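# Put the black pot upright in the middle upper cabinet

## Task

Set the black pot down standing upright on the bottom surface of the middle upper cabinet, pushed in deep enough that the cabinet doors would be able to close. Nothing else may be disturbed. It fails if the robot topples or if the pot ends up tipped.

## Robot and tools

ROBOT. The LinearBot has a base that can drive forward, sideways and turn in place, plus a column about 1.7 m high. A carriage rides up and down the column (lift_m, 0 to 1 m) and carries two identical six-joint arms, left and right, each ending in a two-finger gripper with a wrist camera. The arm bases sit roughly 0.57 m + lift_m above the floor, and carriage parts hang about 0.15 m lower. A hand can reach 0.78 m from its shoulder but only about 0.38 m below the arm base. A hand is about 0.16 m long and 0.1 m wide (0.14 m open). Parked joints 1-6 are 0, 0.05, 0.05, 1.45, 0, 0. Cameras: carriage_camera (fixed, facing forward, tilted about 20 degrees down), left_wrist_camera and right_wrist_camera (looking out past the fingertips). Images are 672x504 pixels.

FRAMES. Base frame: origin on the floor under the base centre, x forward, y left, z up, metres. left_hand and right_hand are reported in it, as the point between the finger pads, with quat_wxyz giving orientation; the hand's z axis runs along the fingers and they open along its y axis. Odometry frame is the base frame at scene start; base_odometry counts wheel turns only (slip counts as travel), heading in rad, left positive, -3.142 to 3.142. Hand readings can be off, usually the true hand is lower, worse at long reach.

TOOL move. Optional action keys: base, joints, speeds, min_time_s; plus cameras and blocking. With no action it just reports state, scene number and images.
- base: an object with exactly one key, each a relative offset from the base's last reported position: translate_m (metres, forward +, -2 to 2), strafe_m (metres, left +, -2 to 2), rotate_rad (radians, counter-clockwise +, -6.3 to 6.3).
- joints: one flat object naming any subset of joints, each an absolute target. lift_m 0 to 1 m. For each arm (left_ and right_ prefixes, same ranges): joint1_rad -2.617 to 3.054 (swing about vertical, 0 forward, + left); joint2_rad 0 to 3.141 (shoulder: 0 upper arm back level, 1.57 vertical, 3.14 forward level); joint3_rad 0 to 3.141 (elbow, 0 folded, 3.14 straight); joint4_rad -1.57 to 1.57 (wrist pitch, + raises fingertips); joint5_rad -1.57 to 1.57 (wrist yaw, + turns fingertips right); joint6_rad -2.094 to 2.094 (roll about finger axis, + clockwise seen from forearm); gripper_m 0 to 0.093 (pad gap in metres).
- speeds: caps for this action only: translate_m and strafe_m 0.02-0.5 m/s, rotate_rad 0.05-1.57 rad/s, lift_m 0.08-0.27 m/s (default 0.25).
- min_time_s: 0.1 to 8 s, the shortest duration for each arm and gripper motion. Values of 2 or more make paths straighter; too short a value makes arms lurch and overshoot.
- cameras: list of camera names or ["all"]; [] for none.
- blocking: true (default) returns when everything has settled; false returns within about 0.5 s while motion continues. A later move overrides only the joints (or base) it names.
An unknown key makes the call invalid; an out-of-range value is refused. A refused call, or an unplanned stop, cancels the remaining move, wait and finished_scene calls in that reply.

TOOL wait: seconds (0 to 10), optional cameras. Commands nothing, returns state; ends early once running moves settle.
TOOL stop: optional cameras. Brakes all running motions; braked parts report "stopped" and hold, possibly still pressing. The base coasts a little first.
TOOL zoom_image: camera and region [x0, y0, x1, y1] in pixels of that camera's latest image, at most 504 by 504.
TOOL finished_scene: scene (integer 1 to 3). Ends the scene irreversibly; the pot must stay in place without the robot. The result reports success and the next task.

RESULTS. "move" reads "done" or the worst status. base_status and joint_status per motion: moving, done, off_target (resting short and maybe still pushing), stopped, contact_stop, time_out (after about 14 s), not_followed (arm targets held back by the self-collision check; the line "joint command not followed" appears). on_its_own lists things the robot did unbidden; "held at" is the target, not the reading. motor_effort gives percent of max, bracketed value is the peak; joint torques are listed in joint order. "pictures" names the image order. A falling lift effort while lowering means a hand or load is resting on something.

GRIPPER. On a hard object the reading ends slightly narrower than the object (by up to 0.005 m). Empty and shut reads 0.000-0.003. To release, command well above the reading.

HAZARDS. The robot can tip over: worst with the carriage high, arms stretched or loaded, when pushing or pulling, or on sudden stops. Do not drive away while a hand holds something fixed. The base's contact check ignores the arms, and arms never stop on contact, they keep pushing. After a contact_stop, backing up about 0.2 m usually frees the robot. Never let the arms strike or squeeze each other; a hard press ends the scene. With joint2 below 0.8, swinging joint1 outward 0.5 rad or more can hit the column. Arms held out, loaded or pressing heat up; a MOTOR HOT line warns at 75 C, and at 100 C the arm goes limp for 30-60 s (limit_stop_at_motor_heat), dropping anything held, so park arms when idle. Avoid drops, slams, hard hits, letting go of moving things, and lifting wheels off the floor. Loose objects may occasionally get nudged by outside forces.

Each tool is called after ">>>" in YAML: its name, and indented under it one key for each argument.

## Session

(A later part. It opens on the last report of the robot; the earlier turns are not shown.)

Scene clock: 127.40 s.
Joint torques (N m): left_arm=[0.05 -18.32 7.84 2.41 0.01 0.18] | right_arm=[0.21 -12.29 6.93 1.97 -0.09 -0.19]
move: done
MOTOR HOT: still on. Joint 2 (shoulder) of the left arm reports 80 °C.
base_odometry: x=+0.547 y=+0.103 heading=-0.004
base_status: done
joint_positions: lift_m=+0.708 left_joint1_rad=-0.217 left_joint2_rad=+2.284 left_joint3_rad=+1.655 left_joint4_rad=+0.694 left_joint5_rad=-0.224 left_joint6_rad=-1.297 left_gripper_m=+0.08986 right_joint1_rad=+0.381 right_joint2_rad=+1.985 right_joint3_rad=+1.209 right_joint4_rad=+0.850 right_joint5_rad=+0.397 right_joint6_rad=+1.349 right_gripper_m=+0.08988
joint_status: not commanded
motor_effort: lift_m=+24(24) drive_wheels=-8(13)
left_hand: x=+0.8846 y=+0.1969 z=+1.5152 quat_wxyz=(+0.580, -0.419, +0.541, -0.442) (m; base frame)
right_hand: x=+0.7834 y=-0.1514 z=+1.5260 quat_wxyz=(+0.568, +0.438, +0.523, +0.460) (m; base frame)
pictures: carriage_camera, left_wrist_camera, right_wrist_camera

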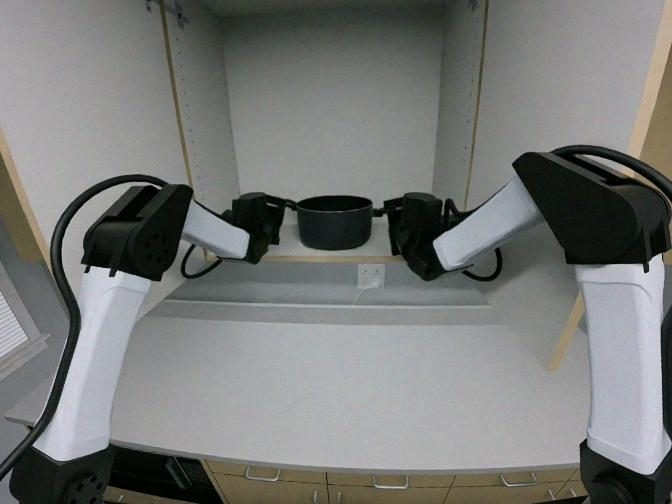

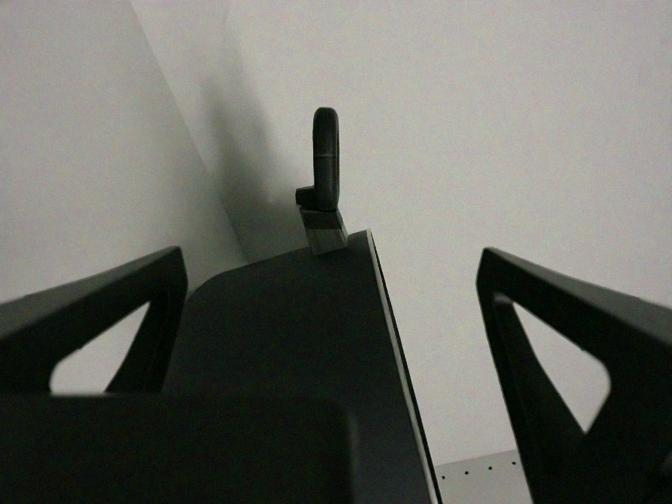

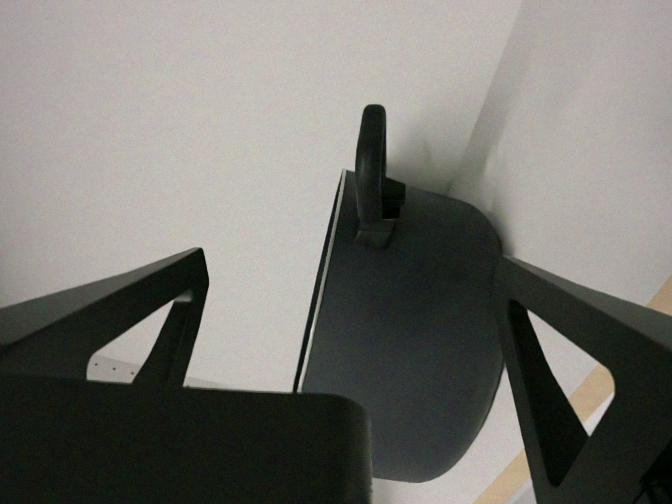

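>>> move:
  base: {"translate_m": -0.3}
  speeds: {"translate_m": 0.25}
  cameras: ["carriage_camera"]

>>> zoom_image:
  camera: "carriage_camera"
  region: [220, 180, 460, 300]

Scene clock: 130.57 s.
Joint torques (N m): left_arm=[0.01 -18.28 7.79 2.42 0.02 0.19] | right_arm=[0.08 -12.15 6.91 2 -0.1 -0.19]
move: done
MOTOR HOT: still on. Joint 2 (shoulder) of the left arm reports 80 °C.
base_odometry: x=+0.247 y=+0.104 heading=-0.005
base_status: done
joint_positions: lift_m=+0.708 left_joint1_rad=-0.217 left_joint2_rad=+2.284 left_joint3_rad=+1.655 left_joint4_rad=+0.691 left_joint5_rad=-0.224 left_joint6_rad=-1.297 left_gripper_m=+0.08986 right_joint1_rad=+0.382 right_joint2_rad=+1.985 right_joint3_rad=+1.209 right_joint4_rad=+0.851 right_joint5_rad=+0.397 right_joint6_rad=+1.349 right_gripper_m=+0.08988
joint_status: not commanded
motor_effort: lift_m=+24(24) drive_wheels=-4(11)
left_hand: x=+0.8847 y=+0.1969 z=+1.5145 quat_wxyz=(+0.579, -0.420, +0.542, -0.442) (m; base frame)
right_hand: x=+0.7833 y=-0.1510 z=+1.5261 quat_wxyz=(+0.568, +0.438, +0.523, +0.460) (m; base frame)
pictures: carriage_camera

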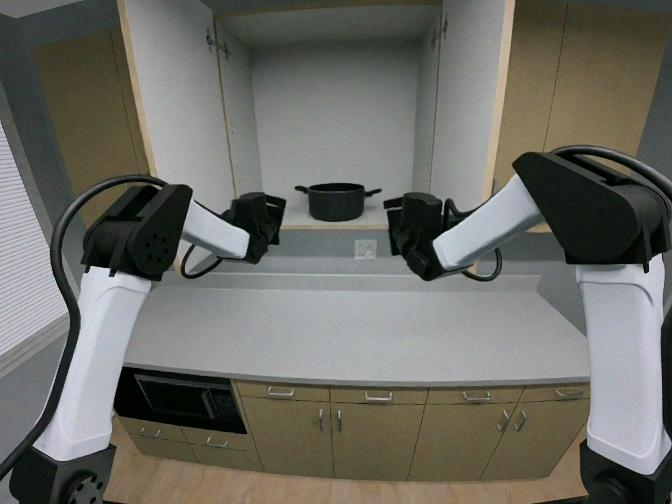

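Scaled by 2.100 from the camera's 672x504 image, which has a finer 960x720 frame.

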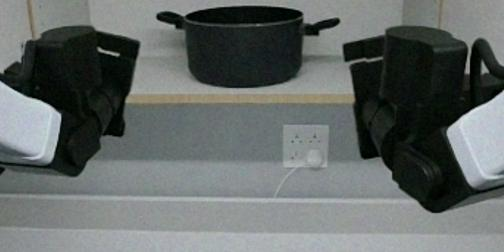

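>>> move:
  base: {"translate_m": -0.2}
  joints: {"left_joint1_rad": 0, "left_joint2_rad": 0.05, "left_joint3_rad": 0.05, "left_joint4_rad": 1.45, "left_joint5_rad": 0, "left_joint6_rad": 0, "right_joint1_rad": 0, "right_joint2_rad": 0.05, "right_joint3_rad": 0.05, "right_joint4_rad": 1.45, "right_joint5_rad": 0, "right_joint6_rad": 0}
  min_time_s: 4

>>> move:
  joints: {"lift_m": 0.3}
  cameras: ["carriage_camera"]

Scene clock: 135.63 s.
Joint torques (N m): left_arm=[0.57 3.6 4.53 0.04 0.15 0.16] | right_arm=[-0.57 3.7 4.36 -0.12 -0.19 -0.15]
move: done
MOTOR HOT: still on. Joint 2 (shoulder) of the left arm reports 77 °C.
base_odometry: x=+0.047 y=+0.105 heading=-0.005
base_status: done
joint_positions: lift_m=+0.708 left_joint1_rad=-0.006 left_joint2_rad=+0.055 left_joint3_rad=+0.054 left_joint4_rad=+1.435 left_joint5_rad=-0.013 left_joint6_rad=-0.012 left_gripper_m=+0.08987 right_joint1_rad=+0.006 right_joint2_rad=+0.055 right_joint3_rad=+0.057 right_joint4_rad=+1.440 right_joint5_rad=+0.016 right_joint6_rad=+0.014 right_gripper_m=+0.08989
joint_status: all done
motor_effort: lift_m=+24(24) drive_wheels=-2(8)
left_hand: x=+0.2579 y=+0.3055 z=+1.7154 quat_wxyz=(+0.998, -0.007, +0.068, -0.009) (m; base frame)
right_hand: x=+0.2558 y=-0.3060 z=+1.7166 quat_wxyz=(+0.998, +0.008, +0.064, +0.009) (m; base frame)
pictures: none

Scene clock: 137.80 s.
Joint torques (N m): left_arm=[0.49 3.96 5.04 -0.01 0.13 0.14] | right_arm=[-0.57 4.16 4.75 -0.16 -0.17 -0.14]
move: done
MOTOR HOT: still on. Joint 2 (shoulder) of the left arm reports 75 °C.
base_odometry: x=+0.047 y=+0.105 heading=-0.005
base_status: not commanded
joint_positions: lift_m=+0.300 left_joint1_rad=-0.006 left_joint2_rad=+0.051 left_joint3_rad=+0.048 left_joint4_rad=+1.438 left_joint5_rad=-0.010 left_joint6_rad=-0.011 left_gripper_m=+0.08987 right_joint1_rad=+0.006 right_joint2_rad=+0.051 right_joint3_rad=+0.052 right_joint4_rad=+1.443 right_joint5_rad=+0.013 right_joint6_rad=+0.013 right_gripper_m=+0.08989
joint_status: all done
motor_effort: lift_m=+21(22) drive_wheels=-1(3)
left_hand: x=+0.2577 y=+0.3051 z=+1.3064 quat_wxyz=(+0.998, -0.005, +0.068, -0.008) (m; base frame)
right_hand: x=+0.2557 y=-0.3056 z=+1.3075 quat_wxyz=(+0.998, +0.007, +0.064, +0.009) (m; base frame)
pictures: carriage_camera

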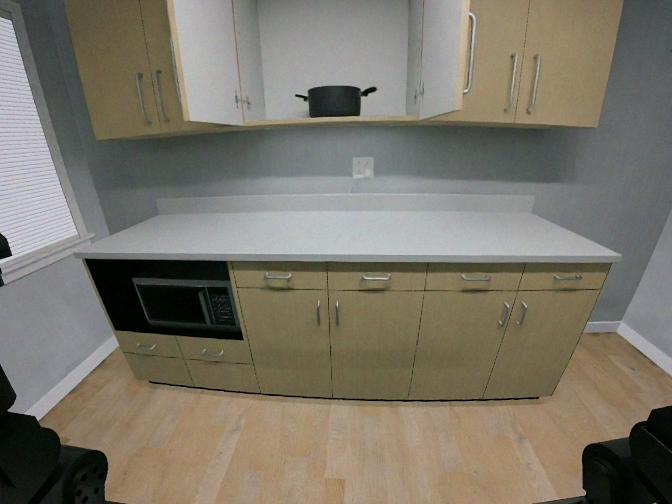

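>>> wait:
  seconds: 10

>>> wait:
  seconds: 10

>>> wait:
  seconds: 10

>>> wait:
  seconds: 10

>>> wait:
  seconds: 10

>>> wait:
  seconds: 10

>>> wait:
  seconds: 10

>>> wait:
  seconds: 10

>>> wait:
  seconds: 10

>>> wait:
  seconds: 10

>>> wait:
  seconds: 10

>>> wait:
  seconds: 10

>>> wait:
  seconds: 10

>>> wait:
  seconds: 10

>>> wait:
  seconds: 10

>>> wait:
  seconds: 10

>>> wait:
  seconds: 10

>>> wait:
  seconds: 10

>>> wait:
  seconds: 10

>>> wait:
  seconds: 10

>>> wait:
  seconds: 10

>>> wait:
  seconds: 10

>>> wait:
  seconds: 10

>>> wait:
  seconds: 10
  cameras: ["carriage_camera"]

Scene clock: 149.27 s.
Joint torques (N m): left_arm=[0.49 3.97 4.98 0 0.14 0.14] | right_arm=[-0.66 4.1 4.77 -0.16 -0.18 -0.13]
MOTOR HOT: cleared for the motors of the left arm.
base_odometry: x=+0.047 y=+0.105 heading=-0.005
base_status: not commanded
joint_positions: lift_m=+0.300 left_joint1_rad=-0.006 left_joint2_rad=+0.051 left_joint3_rad=+0.048 left_joint4_rad=+1.438 left_joint5_rad=-0.010 left_joint6_rad=-0.011 left_gripper_m=+0.08987 right_joint1_rad=+0.006 right_joint2_rad=+0.051 right_joint3_rad=+0.052 right_joint4_rad=+1.443 right_joint5_rad=+0.013 right_joint6_rad=+0.013 right_gripper_m=+0.08989
joint_status: all done
motor_effort: lift_m=+21(22) drive_wheels=-1(3)
left_hand: x=+0.2577 y=+0.3051 z=+1.3064 quat_wxyz=(+0.998, -0.005, +0.068, -0.008) (m; base frame)
right_hand: x=+0.2557 y=-0.3056 z=+1.3075 quat_wxyz=(+0.998, +0.007, +0.064, +0.009) (m; base frame)
wait: 10.00 s; at rest from the start
pictures: none

Scene clock: 159.27 s.
Joint torques (N m): left_arm=[0.55 4.01 4.98 0.01 0.13 0.15] | right_arm=[-0.55 4.12 4.81 -0.16 -0.19 -0.16]
base_odometry: x=+0.047 y=+0.105 heading=-0.005
base_status: not commanded
joint_positions: lift_m=+0.300 left_joint1_rad=-0.006 left_joint2_rad=+0.051 left_joint3_rad=+0.048 left_joint4_rad=+1.438 left_joint5_rad=-0.010 left_joint6_rad=-0.011 left_gripper_m=+0.08987 right_joint1_rad=+0.006 right_joint2_rad=+0.051 right_joint3_rad=+0.052 right_joint4_rad=+1.443 right_joint5_rad=+0.013 right_joint6_rad=+0.013 right_gripper_m=+0.08989
joint_status: all done
motor_effort: lift_m=+21(22) drive_wheels=-2(3)
left_hand: x=+0.2577 y=+0.3051 z=+1.3064 quat_wxyz=(+0.998, -0.005, +0.068, -0.008) (m; base frame)
right_hand: x=+0.2557 y=-0.3056 z=+1.3075 quat_wxyz=(+0.998, +0.007, +0.064, +0.009) (m; base frame)
wait: 10.00 s; at rest by 0.27 s
pictures: none

Scene clock: 169.27 s.
Joint torques (N m): left_arm=[0.57 3.96 5.03 0 0.13 0.15] | right_arm=[-0.54 4.14 4.77 -0.17 -0.2 -0.15]
base_odometry: x=+0.047 y=+0.105 heading=-0.005
base_status: not commanded
joint_positions: lift_m=+0.300 left_joint1_rad=-0.006 left_joint2_rad=+0.051 left_joint3_rad=+0.048 left_joint4_rad=+1.438 left_joint5_rad=-0.010 left_joint6_rad=-0.011 left_gripper_m=+0.08987 right_joint1_rad=+0.006 right_joint2_rad=+0.051 right_joint3_rad=+0.052 right_joint4_rad=+1.443 right_joint5_rad=+0.013 right_joint6_rad=+0.013 right_gripper_m=+0.08989
joint_status: all done
motor_effort: lift_m=+21(22) drive_wheels=-2(3)
left_hand: x=+0.2577 y=+0.3051 z=+1.3064 quat_wxyz=(+0.998, -0.005, +0.068, -0.008) (m; base frame)
right_hand: x=+0.2557 y=-0.3056 z=+1.3075 quat_wxyz=(+0.998, +0.007, +0.064, +0.009) (m; base frame)
wait: 10.00 s; at rest by 0.27 s
pictures: none

Scene clock: 179.27 s.
Joint torques (N m): left_arm=[0.58 4 5.01 -0.01 0.12 0.15] | right_arm=[-0.62 4.1 4.74 -0.17 -0.18 -0.15]
base_odometry: x=+0.047 y=+0.105 heading=-0.005
base_status: not commanded
joint_positions: lift_m=+0.300 left_joint1_rad=-0.006 left_joint2_rad=+0.051 left_joint3_rad=+0.048 left_joint4_rad=+1.438 left_joint5_rad=-0.010 left_joint6_rad=-0.011 left_gripper_m=+0.08987 right_joint1_rad=+0.006 right_joint2_rad=+0.051 right_joint3_rad=+0.052 right_joint4_rad=+1.443 right_joint5_rad=+0.013 right_joint6_rad=+0.013 right_gripper_m=+0.08989
joint_status: all done
motor_effort: lift_m=+21(22) drive_wheels=-2(3)
left_hand: x=+0.2577 y=+0.3051 z=+1.3064 quat_wxyz=(+0.998, -0.005, +0.068, -0.008) (m; base frame)
right_hand: x=+0.2557 y=-0.3056 z=+1.3075 quat_wxyz=(+0.998, +0.007, +0.064, +0.009) (m; base frame)
wait: 10.00 s; at rest by 0.27 s
pictures: none

Scene clock: 189.27 s.
Joint torques (N m): left_arm=[0.55 4.01 5 0 0.13 0.16] | right_arm=[-0.68 4.12 4.72 -0.16 -0.2 -0.16]
base_odometry: x=+0.047 y=+0.105 heading=-0.005
base_status: not commanded
joint_positions: lift_m=+0.300 left_joint1_rad=-0.006 left_joint2_rad=+0.051 left_joint3_rad=+0.048 left_joint4_rad=+1.438 left_joint5_rad=-0.010 left_joint6_rad=-0.011 left_gripper_m=+0.08987 right_joint1_rad=+0.006 right_joint2_rad=+0.051 right_joint3_rad=+0.052 right_joint4_rad=+1.443 right_joint5_rad=+0.013 right_joint6_rad=+0.013 right_gripper_m=+0.08989
joint_status: all done
motor_effort: lift_m=+21(22) drive_wheels=-1(3)
left_hand: x=+0.2577 y=+0.3051 z=+1.3064 quat_wxyz=(+0.998, -0.005, +0.068, -0.008) (m; base frame)
right_hand: x=+0.2557 y=-0.3056 z=+1.3075 quat_wxyz=(+0.998, +0.007, +0.064, +0.009) (m; base frame)
wait: 10.00 s; at rest by 0.27 s
pictures: none

Scene clock: 199.27 s.
Joint torques (N m): left_arm=[0.55 3.97 4.94 -0.01 0.15 0.15] | right_arm=[-0.55 4.05 4.82 -0.16 -0.19 -0.17]
base_odometry: x=+0.047 y=+0.105 heading=-0.005
base_status: not commanded
joint_positions: lift_m=+0.300 left_joint1_rad=-0.006 left_joint2_rad=+0.051 left_joint3_rad=+0.048 left_joint4_rad=+1.438 left_joint5_rad=-0.010 left_joint6_rad=-0.011 left_gripper_m=+0.08987 right_joint1_rad=+0.006 right_joint2_rad=+0.051 right_joint3_rad=+0.052 right_joint4_rad=+1.443 right_joint5_rad=+0.013 right_joint6_rad=+0.013 right_gripper_m=+0.08989
joint_status: all done
motor_effort: lift_m=+21(22) drive_wheels=-2(3)
left_hand: x=+0.2577 y=+0.3051 z=+1.3064 quat_wxyz=(+0.998, -0.005, +0.068, -0.008) (m; base frame)
right_hand: x=+0.2557 y=-0.3056 z=+1.3075 quat_wxyz=(+0.998, +0.007, +0.064, +0.009) (m; base frame)
wait: 10.00 s; at rest by 0.27 s
pictures: none

Scene clock: 209.27 s.
Joint torques (N m): left_arm=[0.55 4.01 4.97 -0.01 0.13 0.15] | right_arm=[-0.53 4.15 4.75 -0.18 -0.18 -0.17]
base_odometry: x=+0.047 y=+0.105 heading=-0.005
base_status: not commanded
joint_positions: lift_m=+0.300 left_joint1_rad=-0.006 left_joint2_rad=+0.051 left_joint3_rad=+0.048 left_joint4_rad=+1.438 left_joint5_rad=-0.010 left_joint6_rad=-0.011 left_gripper_m=+0.08987 right_joint1_rad=+0.006 right_joint2_rad=+0.051 right_joint3_rad=+0.052 right_joint4_rad=+1.443 right_joint5_rad=+0.013 right_joint6_rad=+0.013 right_gripper_m=+0.08989
joint_status: all done
motor_effort: lift_m=+21(22) drive_wheels=-1(3)
left_hand: x=+0.2577 y=+0.3051 z=+1.3064 quat_wxyz=(+0.998, -0.005, +0.068, -0.008) (m; base frame)
right_hand: x=+0.2557 y=-0.3056 z=+1.3075 quat_wxyz=(+0.998, +0.007, +0.064, +0.009) (m; base frame)
wait: 10.00 s; at rest by 0.27 s
pictures: none

Scene clock: 219.27 s.
Joint torques (N m): left_arm=[0.54 4 5.01 0 0.14 0.15] | right_arm=[-0.55 4.1 4.81 -0.19 -0.18 -0.14]
base_odometry: x=+0.047 y=+0.105 heading=-0.005
base_status: not commanded
joint_positions: lift_m=+0.300 left_joint1_rad=-0.006 left_joint2_rad=+0.051 left_joint3_rad=+0.048 left_joint4_rad=+1.438 left_joint5_rad=-0.010 left_joint6_rad=-0.011 left_gripper_m=+0.08987 right_joint1_rad=+0.006 right_joint2_rad=+0.051 right_joint3_rad=+0.052 right_joint4_rad=+1.443 right_joint5_rad=+0.013 right_joint6_rad=+0.013 right_gripper_m=+0.08989
joint_status: all done
motor_effort: lift_m=+21(22) drive_wheels=-2(3)
left_hand: x=+0.2577 y=+0.3051 z=+1.3064 quat_wxyz=(+0.998, -0.005, +0.068, -0.008) (m; base frame)
right_hand: x=+0.2557 y=-0.3056 z=+1.3075 quat_wxyz=(+0.998, +0.007, +0.064, +0.009) (m; base frame)
wait: 10.00 s; at rest by 0.27 s
pictures: none

Scene clock: 229.27 s.
Joint torques (N m): left_arm=[0.59 3.95 5.04 0 0.15 0.15] | right_arm=[-0.54 4.11 4.85 -0.18 -0.2 -0.14]
base_odometry: x=+0.047 y=+0.105 heading=-0.005
base_status: not commanded
joint_positions: lift_m=+0.300 left_joint1_rad=-0.006 left_joint2_rad=+0.051 left_joint3_rad=+0.048 left_joint4_rad=+1.438 left_joint5_rad=-0.010 left_joint6_rad=-0.011 left_gripper_m=+0.08987 right_joint1_rad=+0.006 right_joint2_rad=+0.051 right_joint3_rad=+0.052 right_joint4_rad=+1.443 right_joint5_rad=+0.013 right_joint6_rad=+0.013 right_gripper_m=+0.08989
joint_status: all done
motor_effort: lift_m=+21(22) drive_wheels=-2(3)
left_hand: x=+0.2577 y=+0.3051 z=+1.3064 quat_wxyz=(+0.998, -0.005, +0.068, -0.008) (m; base frame)
right_hand: x=+0.2557 y=-0.3056 z=+1.3075 quat_wxyz=(+0.998, +0.007, +0.064, +0.009) (m; base frame)
wait: 10.00 s; at rest by 0.27 s
pictures: none

Scene clock: 239.27 s.
Joint torques (N m): left_arm=[0.53 3.97 4.98 0.02 0.14 0.15] | right_arm=[-0.65 4.1 4.74 -0.16 -0.18 -0.15]
base_odometry: x=+0.047 y=+0.105 heading=-0.005
base_status: not commanded
joint_positions: lift_m=+0.300 left_joint1_rad=-0.006 left_joint2_rad=+0.051 left_joint3_rad=+0.048 left_joint4_rad=+1.438 left_joint5_rad=-0.010 left_joint6_rad=-0.011 left_gripper_m=+0.08987 right_joint1_rad=+0.006 right_joint2_rad=+0.051 right_joint3_rad=+0.052 right_joint4_rad=+1.443 right_joint5_rad=+0.013 right_joint6_rad=+0.013 right_gripper_m=+0.08989
joint_status: all done
motor_effort: lift_m=+21(22) drive_wheels=-1(3)
left_hand: x=+0.2577 y=+0.3051 z=+1.3064 quat_wxyz=(+0.998, -0.005, +0.068, -0.008) (m; base frame)
right_hand: x=+0.2557 y=-0.3056 z=+1.3075 quat_wxyz=(+0.998, +0.007, +0.064, +0.009) (m; base frame)
wait: 10.00 s; at rest by 0.27 s
pictures: none

Scene clock: 249.27 s.
Joint torques (N m): left_arm=[0.62 3.97 4.97 -0.01 0.13 0.15] | right_arm=[-0.62 4.05 4.79 -0.17 -0.18 -0.15]
base_odometry: x=+0.047 y=+0.105 heading=-0.005
base_status: not commanded
joint_positions: lift_m=+0.300 left_joint1_rad=-0.006 left_joint2_rad=+0.051 left_joint3_rad=+0.048 left_joint4_rad=+1.438 left_joint5_rad=-0.010 left_joint6_rad=-0.011 left_gripper_m=+0.08987 right_joint1_rad=+0.006 right_joint2_rad=+0.051 right_joint3_rad=+0.052 right_joint4_rad=+1.443 right_joint5_rad=+0.013 right_joint6_rad=+0.013 right_gripper_m=+0.08989
joint_status: all done
motor_effort: lift_m=+21(22) drive_wheels=-1(3)
left_hand: x=+0.2577 y=+0.3051 z=+1.3064 quat_wxyz=(+0.998, -0.005, +0.068, -0.008) (m; base frame)
right_hand: x=+0.2557 y=-0.3056 z=+1.3075 quat_wxyz=(+0.998, +0.007, +0.064, +0.009) (m; base frame)
wait: 10.00 s; at rest by 0.27 s
pictures: none

Scene clock: 259.27 s.
Joint torques (N m): left_arm=[0.59 3.97 5.03 -0.01 0.14 0.15] | right_arm=[-0.58 4.18 4.72 -0.16 -0.19 -0.13]
base_odometry: x=+0.047 y=+0.105 heading=-0.005
base_status: not commanded
joint_positions: lift_m=+0.300 left_joint1_rad=-0.006 left_joint2_rad=+0.051 left_joint3_rad=+0.048 left_joint4_rad=+1.438 left_joint5_rad=-0.010 left_joint6_rad=-0.011 left_gripper_m=+0.08987 right_joint1_rad=+0.006 right_joint2_rad=+0.051 right_joint3_rad=+0.052 right_joint4_rad=+1.443 right_joint5_rad=+0.013 right_joint6_rad=+0.013 right_gripper_m=+0.08989
joint_status: all done
motor_effort: lift_m=+21(22) drive_wheels=-1(3)
left_hand: x=+0.2577 y=+0.3051 z=+1.3064 quat_wxyz=(+0.998, -0.005, +0.068, -0.008) (m; base frame)
right_hand: x=+0.2557 y=-0.3056 z=+1.3075 quat_wxyz=(+0.998, +0.007, +0.064, +0.009) (m; base frame)
wait: 10.00 s; at rest by 0.27 s
pictures: none

Scene clock: 269.27 s.
Joint torques (N m): left_arm=[0.53 3.93 4.97 -0.01 0.13 0.15] | right_arm=[-0.66 4.19 4.74 -0.19 -0.2 -0.15]
base_odometry: x=+0.047 y=+0.105 heading=-0.005
base_status: not commanded
joint_positions: lift_m=+0.300 left_joint1_rad=-0.006 left_joint2_rad=+0.051 left_joint3_rad=+0.048 left_joint4_rad=+1.438 left_joint5_rad=-0.010 left_joint6_rad=-0.011 left_gripper_m=+0.08987 right_joint1_rad=+0.006 right_joint2_rad=+0.051 right_joint3_rad=+0.052 right_joint4_rad=+1.443 right_joint5_rad=+0.013 right_joint6_rad=+0.013 right_gripper_m=+0.08989
joint_status: all done
motor_effort: lift_m=+21(22) drive_wheels=-2(3)
left_hand: x=+0.2577 y=+0.3051 z=+1.3064 quat_wxyz=(+0.998, -0.005, +0.068, -0.008) (m; base frame)
right_hand: x=+0.2557 y=-0.3056 z=+1.3075 quat_wxyz=(+0.998, +0.007, +0.064, +0.009) (m; base frame)
wait: 10.00 s; at rest by 0.27 s
pictures: none

Scene clock: 279.27 s.
Joint torques (N m): left_arm=[0.59 4 5.03 0 0.16 0.16] | right_arm=[-0.58 4.15 4.74 -0.15 -0.18 -0.13]
base_odometry: x=+0.047 y=+0.105 heading=-0.005
base_status: not commanded
joint_positions: lift_m=+0.300 left_joint1_rad=-0.006 left_joint2_rad=+0.051 left_joint3_rad=+0.048 left_joint4_rad=+1.438 left_joint5_rad=-0.010 left_joint6_rad=-0.011 left_gripper_m=+0.08987 right_joint1_rad=+0.006 right_joint2_rad=+0.051 right_joint3_rad=+0.052 right_joint4_rad=+1.443 right_joint5_rad=+0.013 right_joint6_rad=+0.013 right_gripper_m=+0.08989
joint_status: all done
motor_effort: lift_m=+21(22) drive_wheels=-2(3)
left_hand: x=+0.2577 y=+0.3051 z=+1.3064 quat_wxyz=(+0.998, -0.005, +0.068, -0.008) (m; base frame)
right_hand: x=+0.2557 y=-0.3056 z=+1.3075 quat_wxyz=(+0.998, +0.007, +0.064, +0.009) (m; base frame)
wait: 10.00 s; at rest by 0.27 s
pictures: none

Scene clock: 289.27 s.
Joint torques (N m): left_arm=[0.54 3.97 4.98 0.01 0.14 0.15] | right_arm=[-0.59 4.08 4.75 -0.17 -0.19 -0.14]
base_odometry: x=+0.047 y=+0.105 heading=-0.005
base_status: not commanded
joint_positions: lift_m=+0.300 left_joint1_rad=-0.006 left_joint2_rad=+0.051 left_joint3_rad=+0.048 left_joint4_rad=+1.438 left_joint5_rad=-0.010 left_joint6_rad=-0.011 left_gripper_m=+0.08987 right_joint1_rad=+0.006 right_joint2_rad=+0.051 right_joint3_rad=+0.052 right_joint4_rad=+1.443 right_joint5_rad=+0.013 right_joint6_rad=+0.013 right_gripper_m=+0.08989
joint_status: all done
motor_effort: lift_m=+21(22) drive_wheels=-2(3)
left_hand: x=+0.2577 y=+0.3051 z=+1.3064 quat_wxyz=(+0.998, -0.005, +0.068, -0.008) (m; base frame)
right_hand: x=+0.2557 y=-0.3056 z=+1.3075 quat_wxyz=(+0.998, +0.007, +0.064, +0.009) (m; base frame)
wait: 10.00 s; at rest by 0.27 s
pictures: none

Scene clock: 299.27 s.
Joint torques (N m): left_arm=[0.58 4.05 5 0.01 0.13 0.14] | right_arm=[-0.57 4.11 4.83 -0.16 -0.2 -0.16]
base_odometry: x=+0.047 y=+0.105 heading=-0.005
base_status: not commanded
joint_positions: lift_m=+0.300 left_joint1_rad=-0.006 left_joint2_rad=+0.051 left_joint3_rad=+0.048 left_joint4_rad=+1.438 left_joint5_rad=-0.010 left_joint6_rad=-0.011 left_gripper_m=+0.08987 right_joint1_rad=+0.006 right_joint2_rad=+0.051 right_joint3_rad=+0.052 right_joint4_rad=+1.443 right_joint5_rad=+0.013 right_joint6_rad=+0.013 right_gripper_m=+0.08989
joint_status: all done
motor_effort: lift_m=+21(22) drive_wheels=-1(3)
left_hand: x=+0.2577 y=+0.3051 z=+1.3064 quat_wxyz=(+0.998, -0.005, +0.068, -0.008) (m; base frame)
right_hand: x=+0.2557 y=-0.3056 z=+1.3075 quat_wxyz=(+0.998, +0.007, +0.064, +0.009) (m; base frame)
wait: 10.00 s; at rest by 0.27 s
pictures: none

Scene clock: 309.27 s.
Joint torques (N m): left_arm=[0.54 3.99 5.04 -0.01 0.14 0.14] | right_arm=[-0.59 4.14 4.74 -0.16 -0.18 -0.15]
base_odometry: x=+0.047 y=+0.105 heading=-0.005
base_status: not commanded
joint_positions: lift_m=+0.300 left_joint1_rad=-0.006 left_joint2_rad=+0.051 left_joint3_rad=+0.048 left_joint4_rad=+1.438 left_joint5_rad=-0.010 left_joint6_rad=-0.011 left_gripper_m=+0.08987 right_joint1_rad=+0.006 right_joint2_rad=+0.051 right_joint3_rad=+0.052 right_joint4_rad=+1.443 right_joint5_rad=+0.013 right_joint6_rad=+0.013 right_gripper_m=+0.08989
joint_status: all done
motor_effort: lift_m=+21(22) drive_wheels=-2(3)
left_hand: x=+0.2577 y=+0.3051 z=+1.3064 quat_wxyz=(+0.998, -0.005, +0.068, -0.008) (m; base frame)
right_hand: x=+0.2557 y=-0.3056 z=+1.3075 quat_wxyz=(+0.998, +0.007, +0.064, +0.009) (m; base frame)
wait: 10.00 s; at rest by 0.27 s
pictures: none

Scene clock: 319.27 s.
Joint torques (N m): left_arm=[0.54 4.07 5.04 -0.01 0.14 0.14] | right_arm=[-0.53 4.18 4.77 -0.16 -0.18 -0.15]
base_odometry: x=+0.047 y=+0.105 heading=-0.005
base_status: not commanded
joint_positions: lift_m=+0.300 left_joint1_rad=-0.006 left_joint2_rad=+0.051 left_joint3_rad=+0.048 left_joint4_rad=+1.438 left_joint5_rad=-0.010 left_joint6_rad=-0.011 left_gripper_m=+0.08987 right_joint1_rad=+0.006 right_joint2_rad=+0.051 right_joint3_rad=+0.052 right_joint4_rad=+1.443 right_joint5_rad=+0.013 right_joint6_rad=+0.013 right_gripper_m=+0.08989
joint_status: all done
motor_effort: lift_m=+21(22) drive_wheels=-2(3)
left_hand: x=+0.2577 y=+0.3051 z=+1.3064 quat_wxyz=(+0.998, -0.005, +0.068, -0.008) (m; base frame)
right_hand: x=+0.2557 y=-0.3056 z=+1.3075 quat_wxyz=(+0.998, +0.007, +0.064, +0.009) (m; base frame)
wait: 10.00 s; at rest by 0.27 s
pictures: none

Scene clock: 329.27 s.
Joint torques (N m): left_arm=[0.61 4.03 4.97 -0.01 0.13 0.14] | right_arm=[-0.59 4.14 4.78 -0.16 -0.18 -0.16]
base_odometry: x=+0.047 y=+0.105 heading=-0.005
base_status: not commanded
joint_positions: lift_m=+0.300 left_joint1_rad=-0.006 left_joint2_rad=+0.051 left_joint3_rad=+0.048 left_joint4_rad=+1.438 left_joint5_rad=-0.010 left_joint6_rad=-0.011 left_gripper_m=+0.08987 right_joint1_rad=+0.006 right_joint2_rad=+0.051 right_joint3_rad=+0.052 right_joint4_rad=+1.443 right_joint5_rad=+0.013 right_joint6_rad=+0.013 right_gripper_m=+0.08989
joint_status: all done
motor_effort: lift_m=+21(22) drive_wheels=-2(3)
left_hand: x=+0.2577 y=+0.3051 z=+1.3064 quat_wxyz=(+0.998, -0.005, +0.068, -0.008) (m; base frame)
right_hand: x=+0.2557 y=-0.3056 z=+1.3075 quat_wxyz=(+0.998, +0.007, +0.064, +0.009) (m; base frame)
wait: 10.00 s; at rest by 0.27 s
pictures: none

Scene clock: 339.27 s.
Joint torques (N m): left_arm=[0.55 3.95 4.98 -0.01 0.14 0.15] | right_arm=[-0.57 4.05 4.72 -0.15 -0.18 -0.13]
base_odometry: x=+0.047 y=+0.105 heading=-0.005
base_status: not commanded
joint_positions: lift_m=+0.300 left_joint1_rad=-0.006 left_joint2_rad=+0.051 left_joint3_rad=+0.048 left_joint4_rad=+1.438 left_joint5_rad=-0.010 left_joint6_rad=-0.011 left_gripper_m=+0.08987 right_joint1_rad=+0.006 right_joint2_rad=+0.051 right_joint3_rad=+0.052 right_joint4_rad=+1.443 right_joint5_rad=+0.013 right_joint6_rad=+0.013 right_gripper_m=+0.08989
joint_status: all done
motor_effort: lift_m=+21(22) drive_wheels=-1(3)
left_hand: x=+0.2577 y=+0.3051 z=+1.3064 quat_wxyz=(+0.998, -0.005, +0.068, -0.008) (m; base frame)
right_hand: x=+0.2557 y=-0.3056 z=+1.3075 quat_wxyz=(+0.998, +0.007, +0.064, +0.009) (m; base frame)
wait: 10.00 s; at rest by 0.27 s
pictures: none

Scene clock: 349.27 s.
Joint torques (N m): left_arm=[0.61 3.99 5.05 0 0.15 0.15] | right_arm=[-0.62 4.08 4.7 -0.16 -0.19 -0.14]
base_odometry: x=+0.047 y=+0.105 heading=-0.005
base_status: not commanded
joint_positions: lift_m=+0.300 left_joint1_rad=-0.006 left_joint2_rad=+0.051 left_joint3_rad=+0.048 left_joint4_rad=+1.438 left_joint5_rad=-0.010 left_joint6_rad=-0.011 left_gripper_m=+0.08987 right_joint1_rad=+0.006 right_joint2_rad=+0.051 right_joint3_rad=+0.052 right_joint4_rad=+1.443 right_joint5_rad=+0.013 right_joint6_rad=+0.013 right_gripper_m=+0.08989
joint_status: all done
motor_effort: lift_m=+21(22) drive_wheels=-1(3)
left_hand: x=+0.2577 y=+0.3051 z=+1.3064 quat_wxyz=(+0.998, -0.005, +0.068, -0.008) (m; base frame)
right_hand: x=+0.2557 y=-0.3056 z=+1.3075 quat_wxyz=(+0.998, +0.007, +0.064, +0.009) (m; base frame)
wait: 10.00 s; at rest by 0.27 s
pictures: none

Scene clock: 359.27 s.
Joint torques (N m): left_arm=[0.57 3.96 5.03 0 0.16 0.15] | right_arm=[-0.59 4.12 4.82 -0.17 -0.18 -0.13]
base_odometry: x=+0.047 y=+0.105 heading=-0.005
base_status: not commanded
joint_positions: lift_m=+0.300 left_joint1_rad=-0.006 left_joint2_rad=+0.051 left_joint3_rad=+0.048 left_joint4_rad=+1.438 left_joint5_rad=-0.010 left_joint6_rad=-0.011 left_gripper_m=+0.08987 right_joint1_rad=+0.006 right_joint2_rad=+0.051 right_joint3_rad=+0.052 right_joint4_rad=+1.443 right_joint5_rad=+0.013 right_joint6_rad=+0.013 right_gripper_m=+0.08989
joint_status: all done
motor_effort: lift_m=+21(22) drive_wheels=-2(3)
left_hand: x=+0.2577 y=+0.3051 z=+1.3064 quat_wxyz=(+0.998, -0.005, +0.068, -0.008) (m; base frame)
right_hand: x=+0.2557 y=-0.3056 z=+1.3075 quat_wxyz=(+0.998, +0.007, +0.064, +0.009) (m; base frame)
wait: 10.00 s; at rest by 0.27 s
pictures: none

Scene clock: 369.27 s.
Joint torques (N m): left_arm=[0.55 3.99 5.03 0 0.14 0.14] | right_arm=[-0.59 4.16 4.74 -0.16 -0.18 -0.13]
base_odometry: x=+0.047 y=+0.105 heading=-0.005
base_status: not commanded
joint_positions: lift_m=+0.300 left_joint1_rad=-0.006 left_joint2_rad=+0.051 left_joint3_rad=+0.048 left_joint4_rad=+1.438 left_joint5_rad=-0.010 left_joint6_rad=-0.011 left_gripper_m=+0.08987 right_joint1_rad=+0.006 right_joint2_rad=+0.051 right_joint3_rad=+0.052 right_joint4_rad=+1.443 right_joint5_rad=+0.013 right_joint6_rad=+0.013 right_gripper_m=+0.08989
joint_status: all done
motor_effort: lift_m=+21(22) drive_wheels=-1(3)
left_hand: x=+0.2577 y=+0.3051 z=+1.3064 quat_wxyz=(+0.998, -0.005, +0.068, -0.008) (m; base frame)
right_hand: x=+0.2557 y=-0.3056 z=+1.3075 quat_wxyz=(+0.998, +0.007, +0.064, +0.009) (m; base frame)
wait: 10.00 s; at rest by 0.27 s
pictures: none

Scene clock: 379.27 s.
Joint torques (N m): left_arm=[0.54 4 5 0 0.14 0.15] | right_arm=[-0.62 4.14 4.77 -0.13 -0.19 -0.15]
base_odometry: x=+0.047 y=+0.105 heading=-0.005
base_status: not commanded
joint_positions: lift_m=+0.300 left_joint1_rad=-0.006 left_joint2_rad=+0.051 left_joint3_rad=+0.048 left_joint4_rad=+1.438 left_joint5_rad=-0.010 left_joint6_rad=-0.011 left_gripper_m=+0.08987 right_joint1_rad=+0.006 right_joint2_rad=+0.051 right_joint3_rad=+0.052 right_joint4_rad=+1.443 right_joint5_rad=+0.013 right_joint6_rad=+0.013 right_gripper_m=+0.08989
joint_status: all done
motor_effort: lift_m=+21(22) drive_wheels=-2(3)
left_hand: x=+0.2577 y=+0.3051 z=+1.3064 quat_wxyz=(+0.998, -0.005, +0.068, -0.008) (m; base frame)
right_hand: x=+0.2557 y=-0.3056 z=+1.3075 quat_wxyz=(+0.998, +0.007, +0.064, +0.009) (m; base frame)
wait: 10.00 s; at rest by 0.27 s
pictures: carriage_camera

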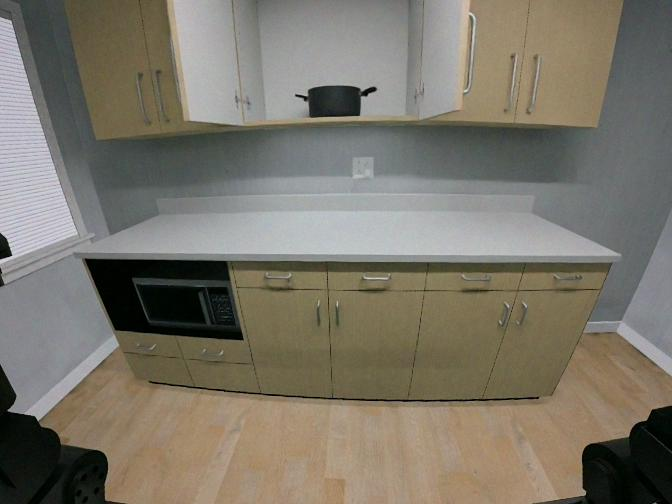

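>>> finished_scene:
  scene: 1

The scene is finished: the task was done.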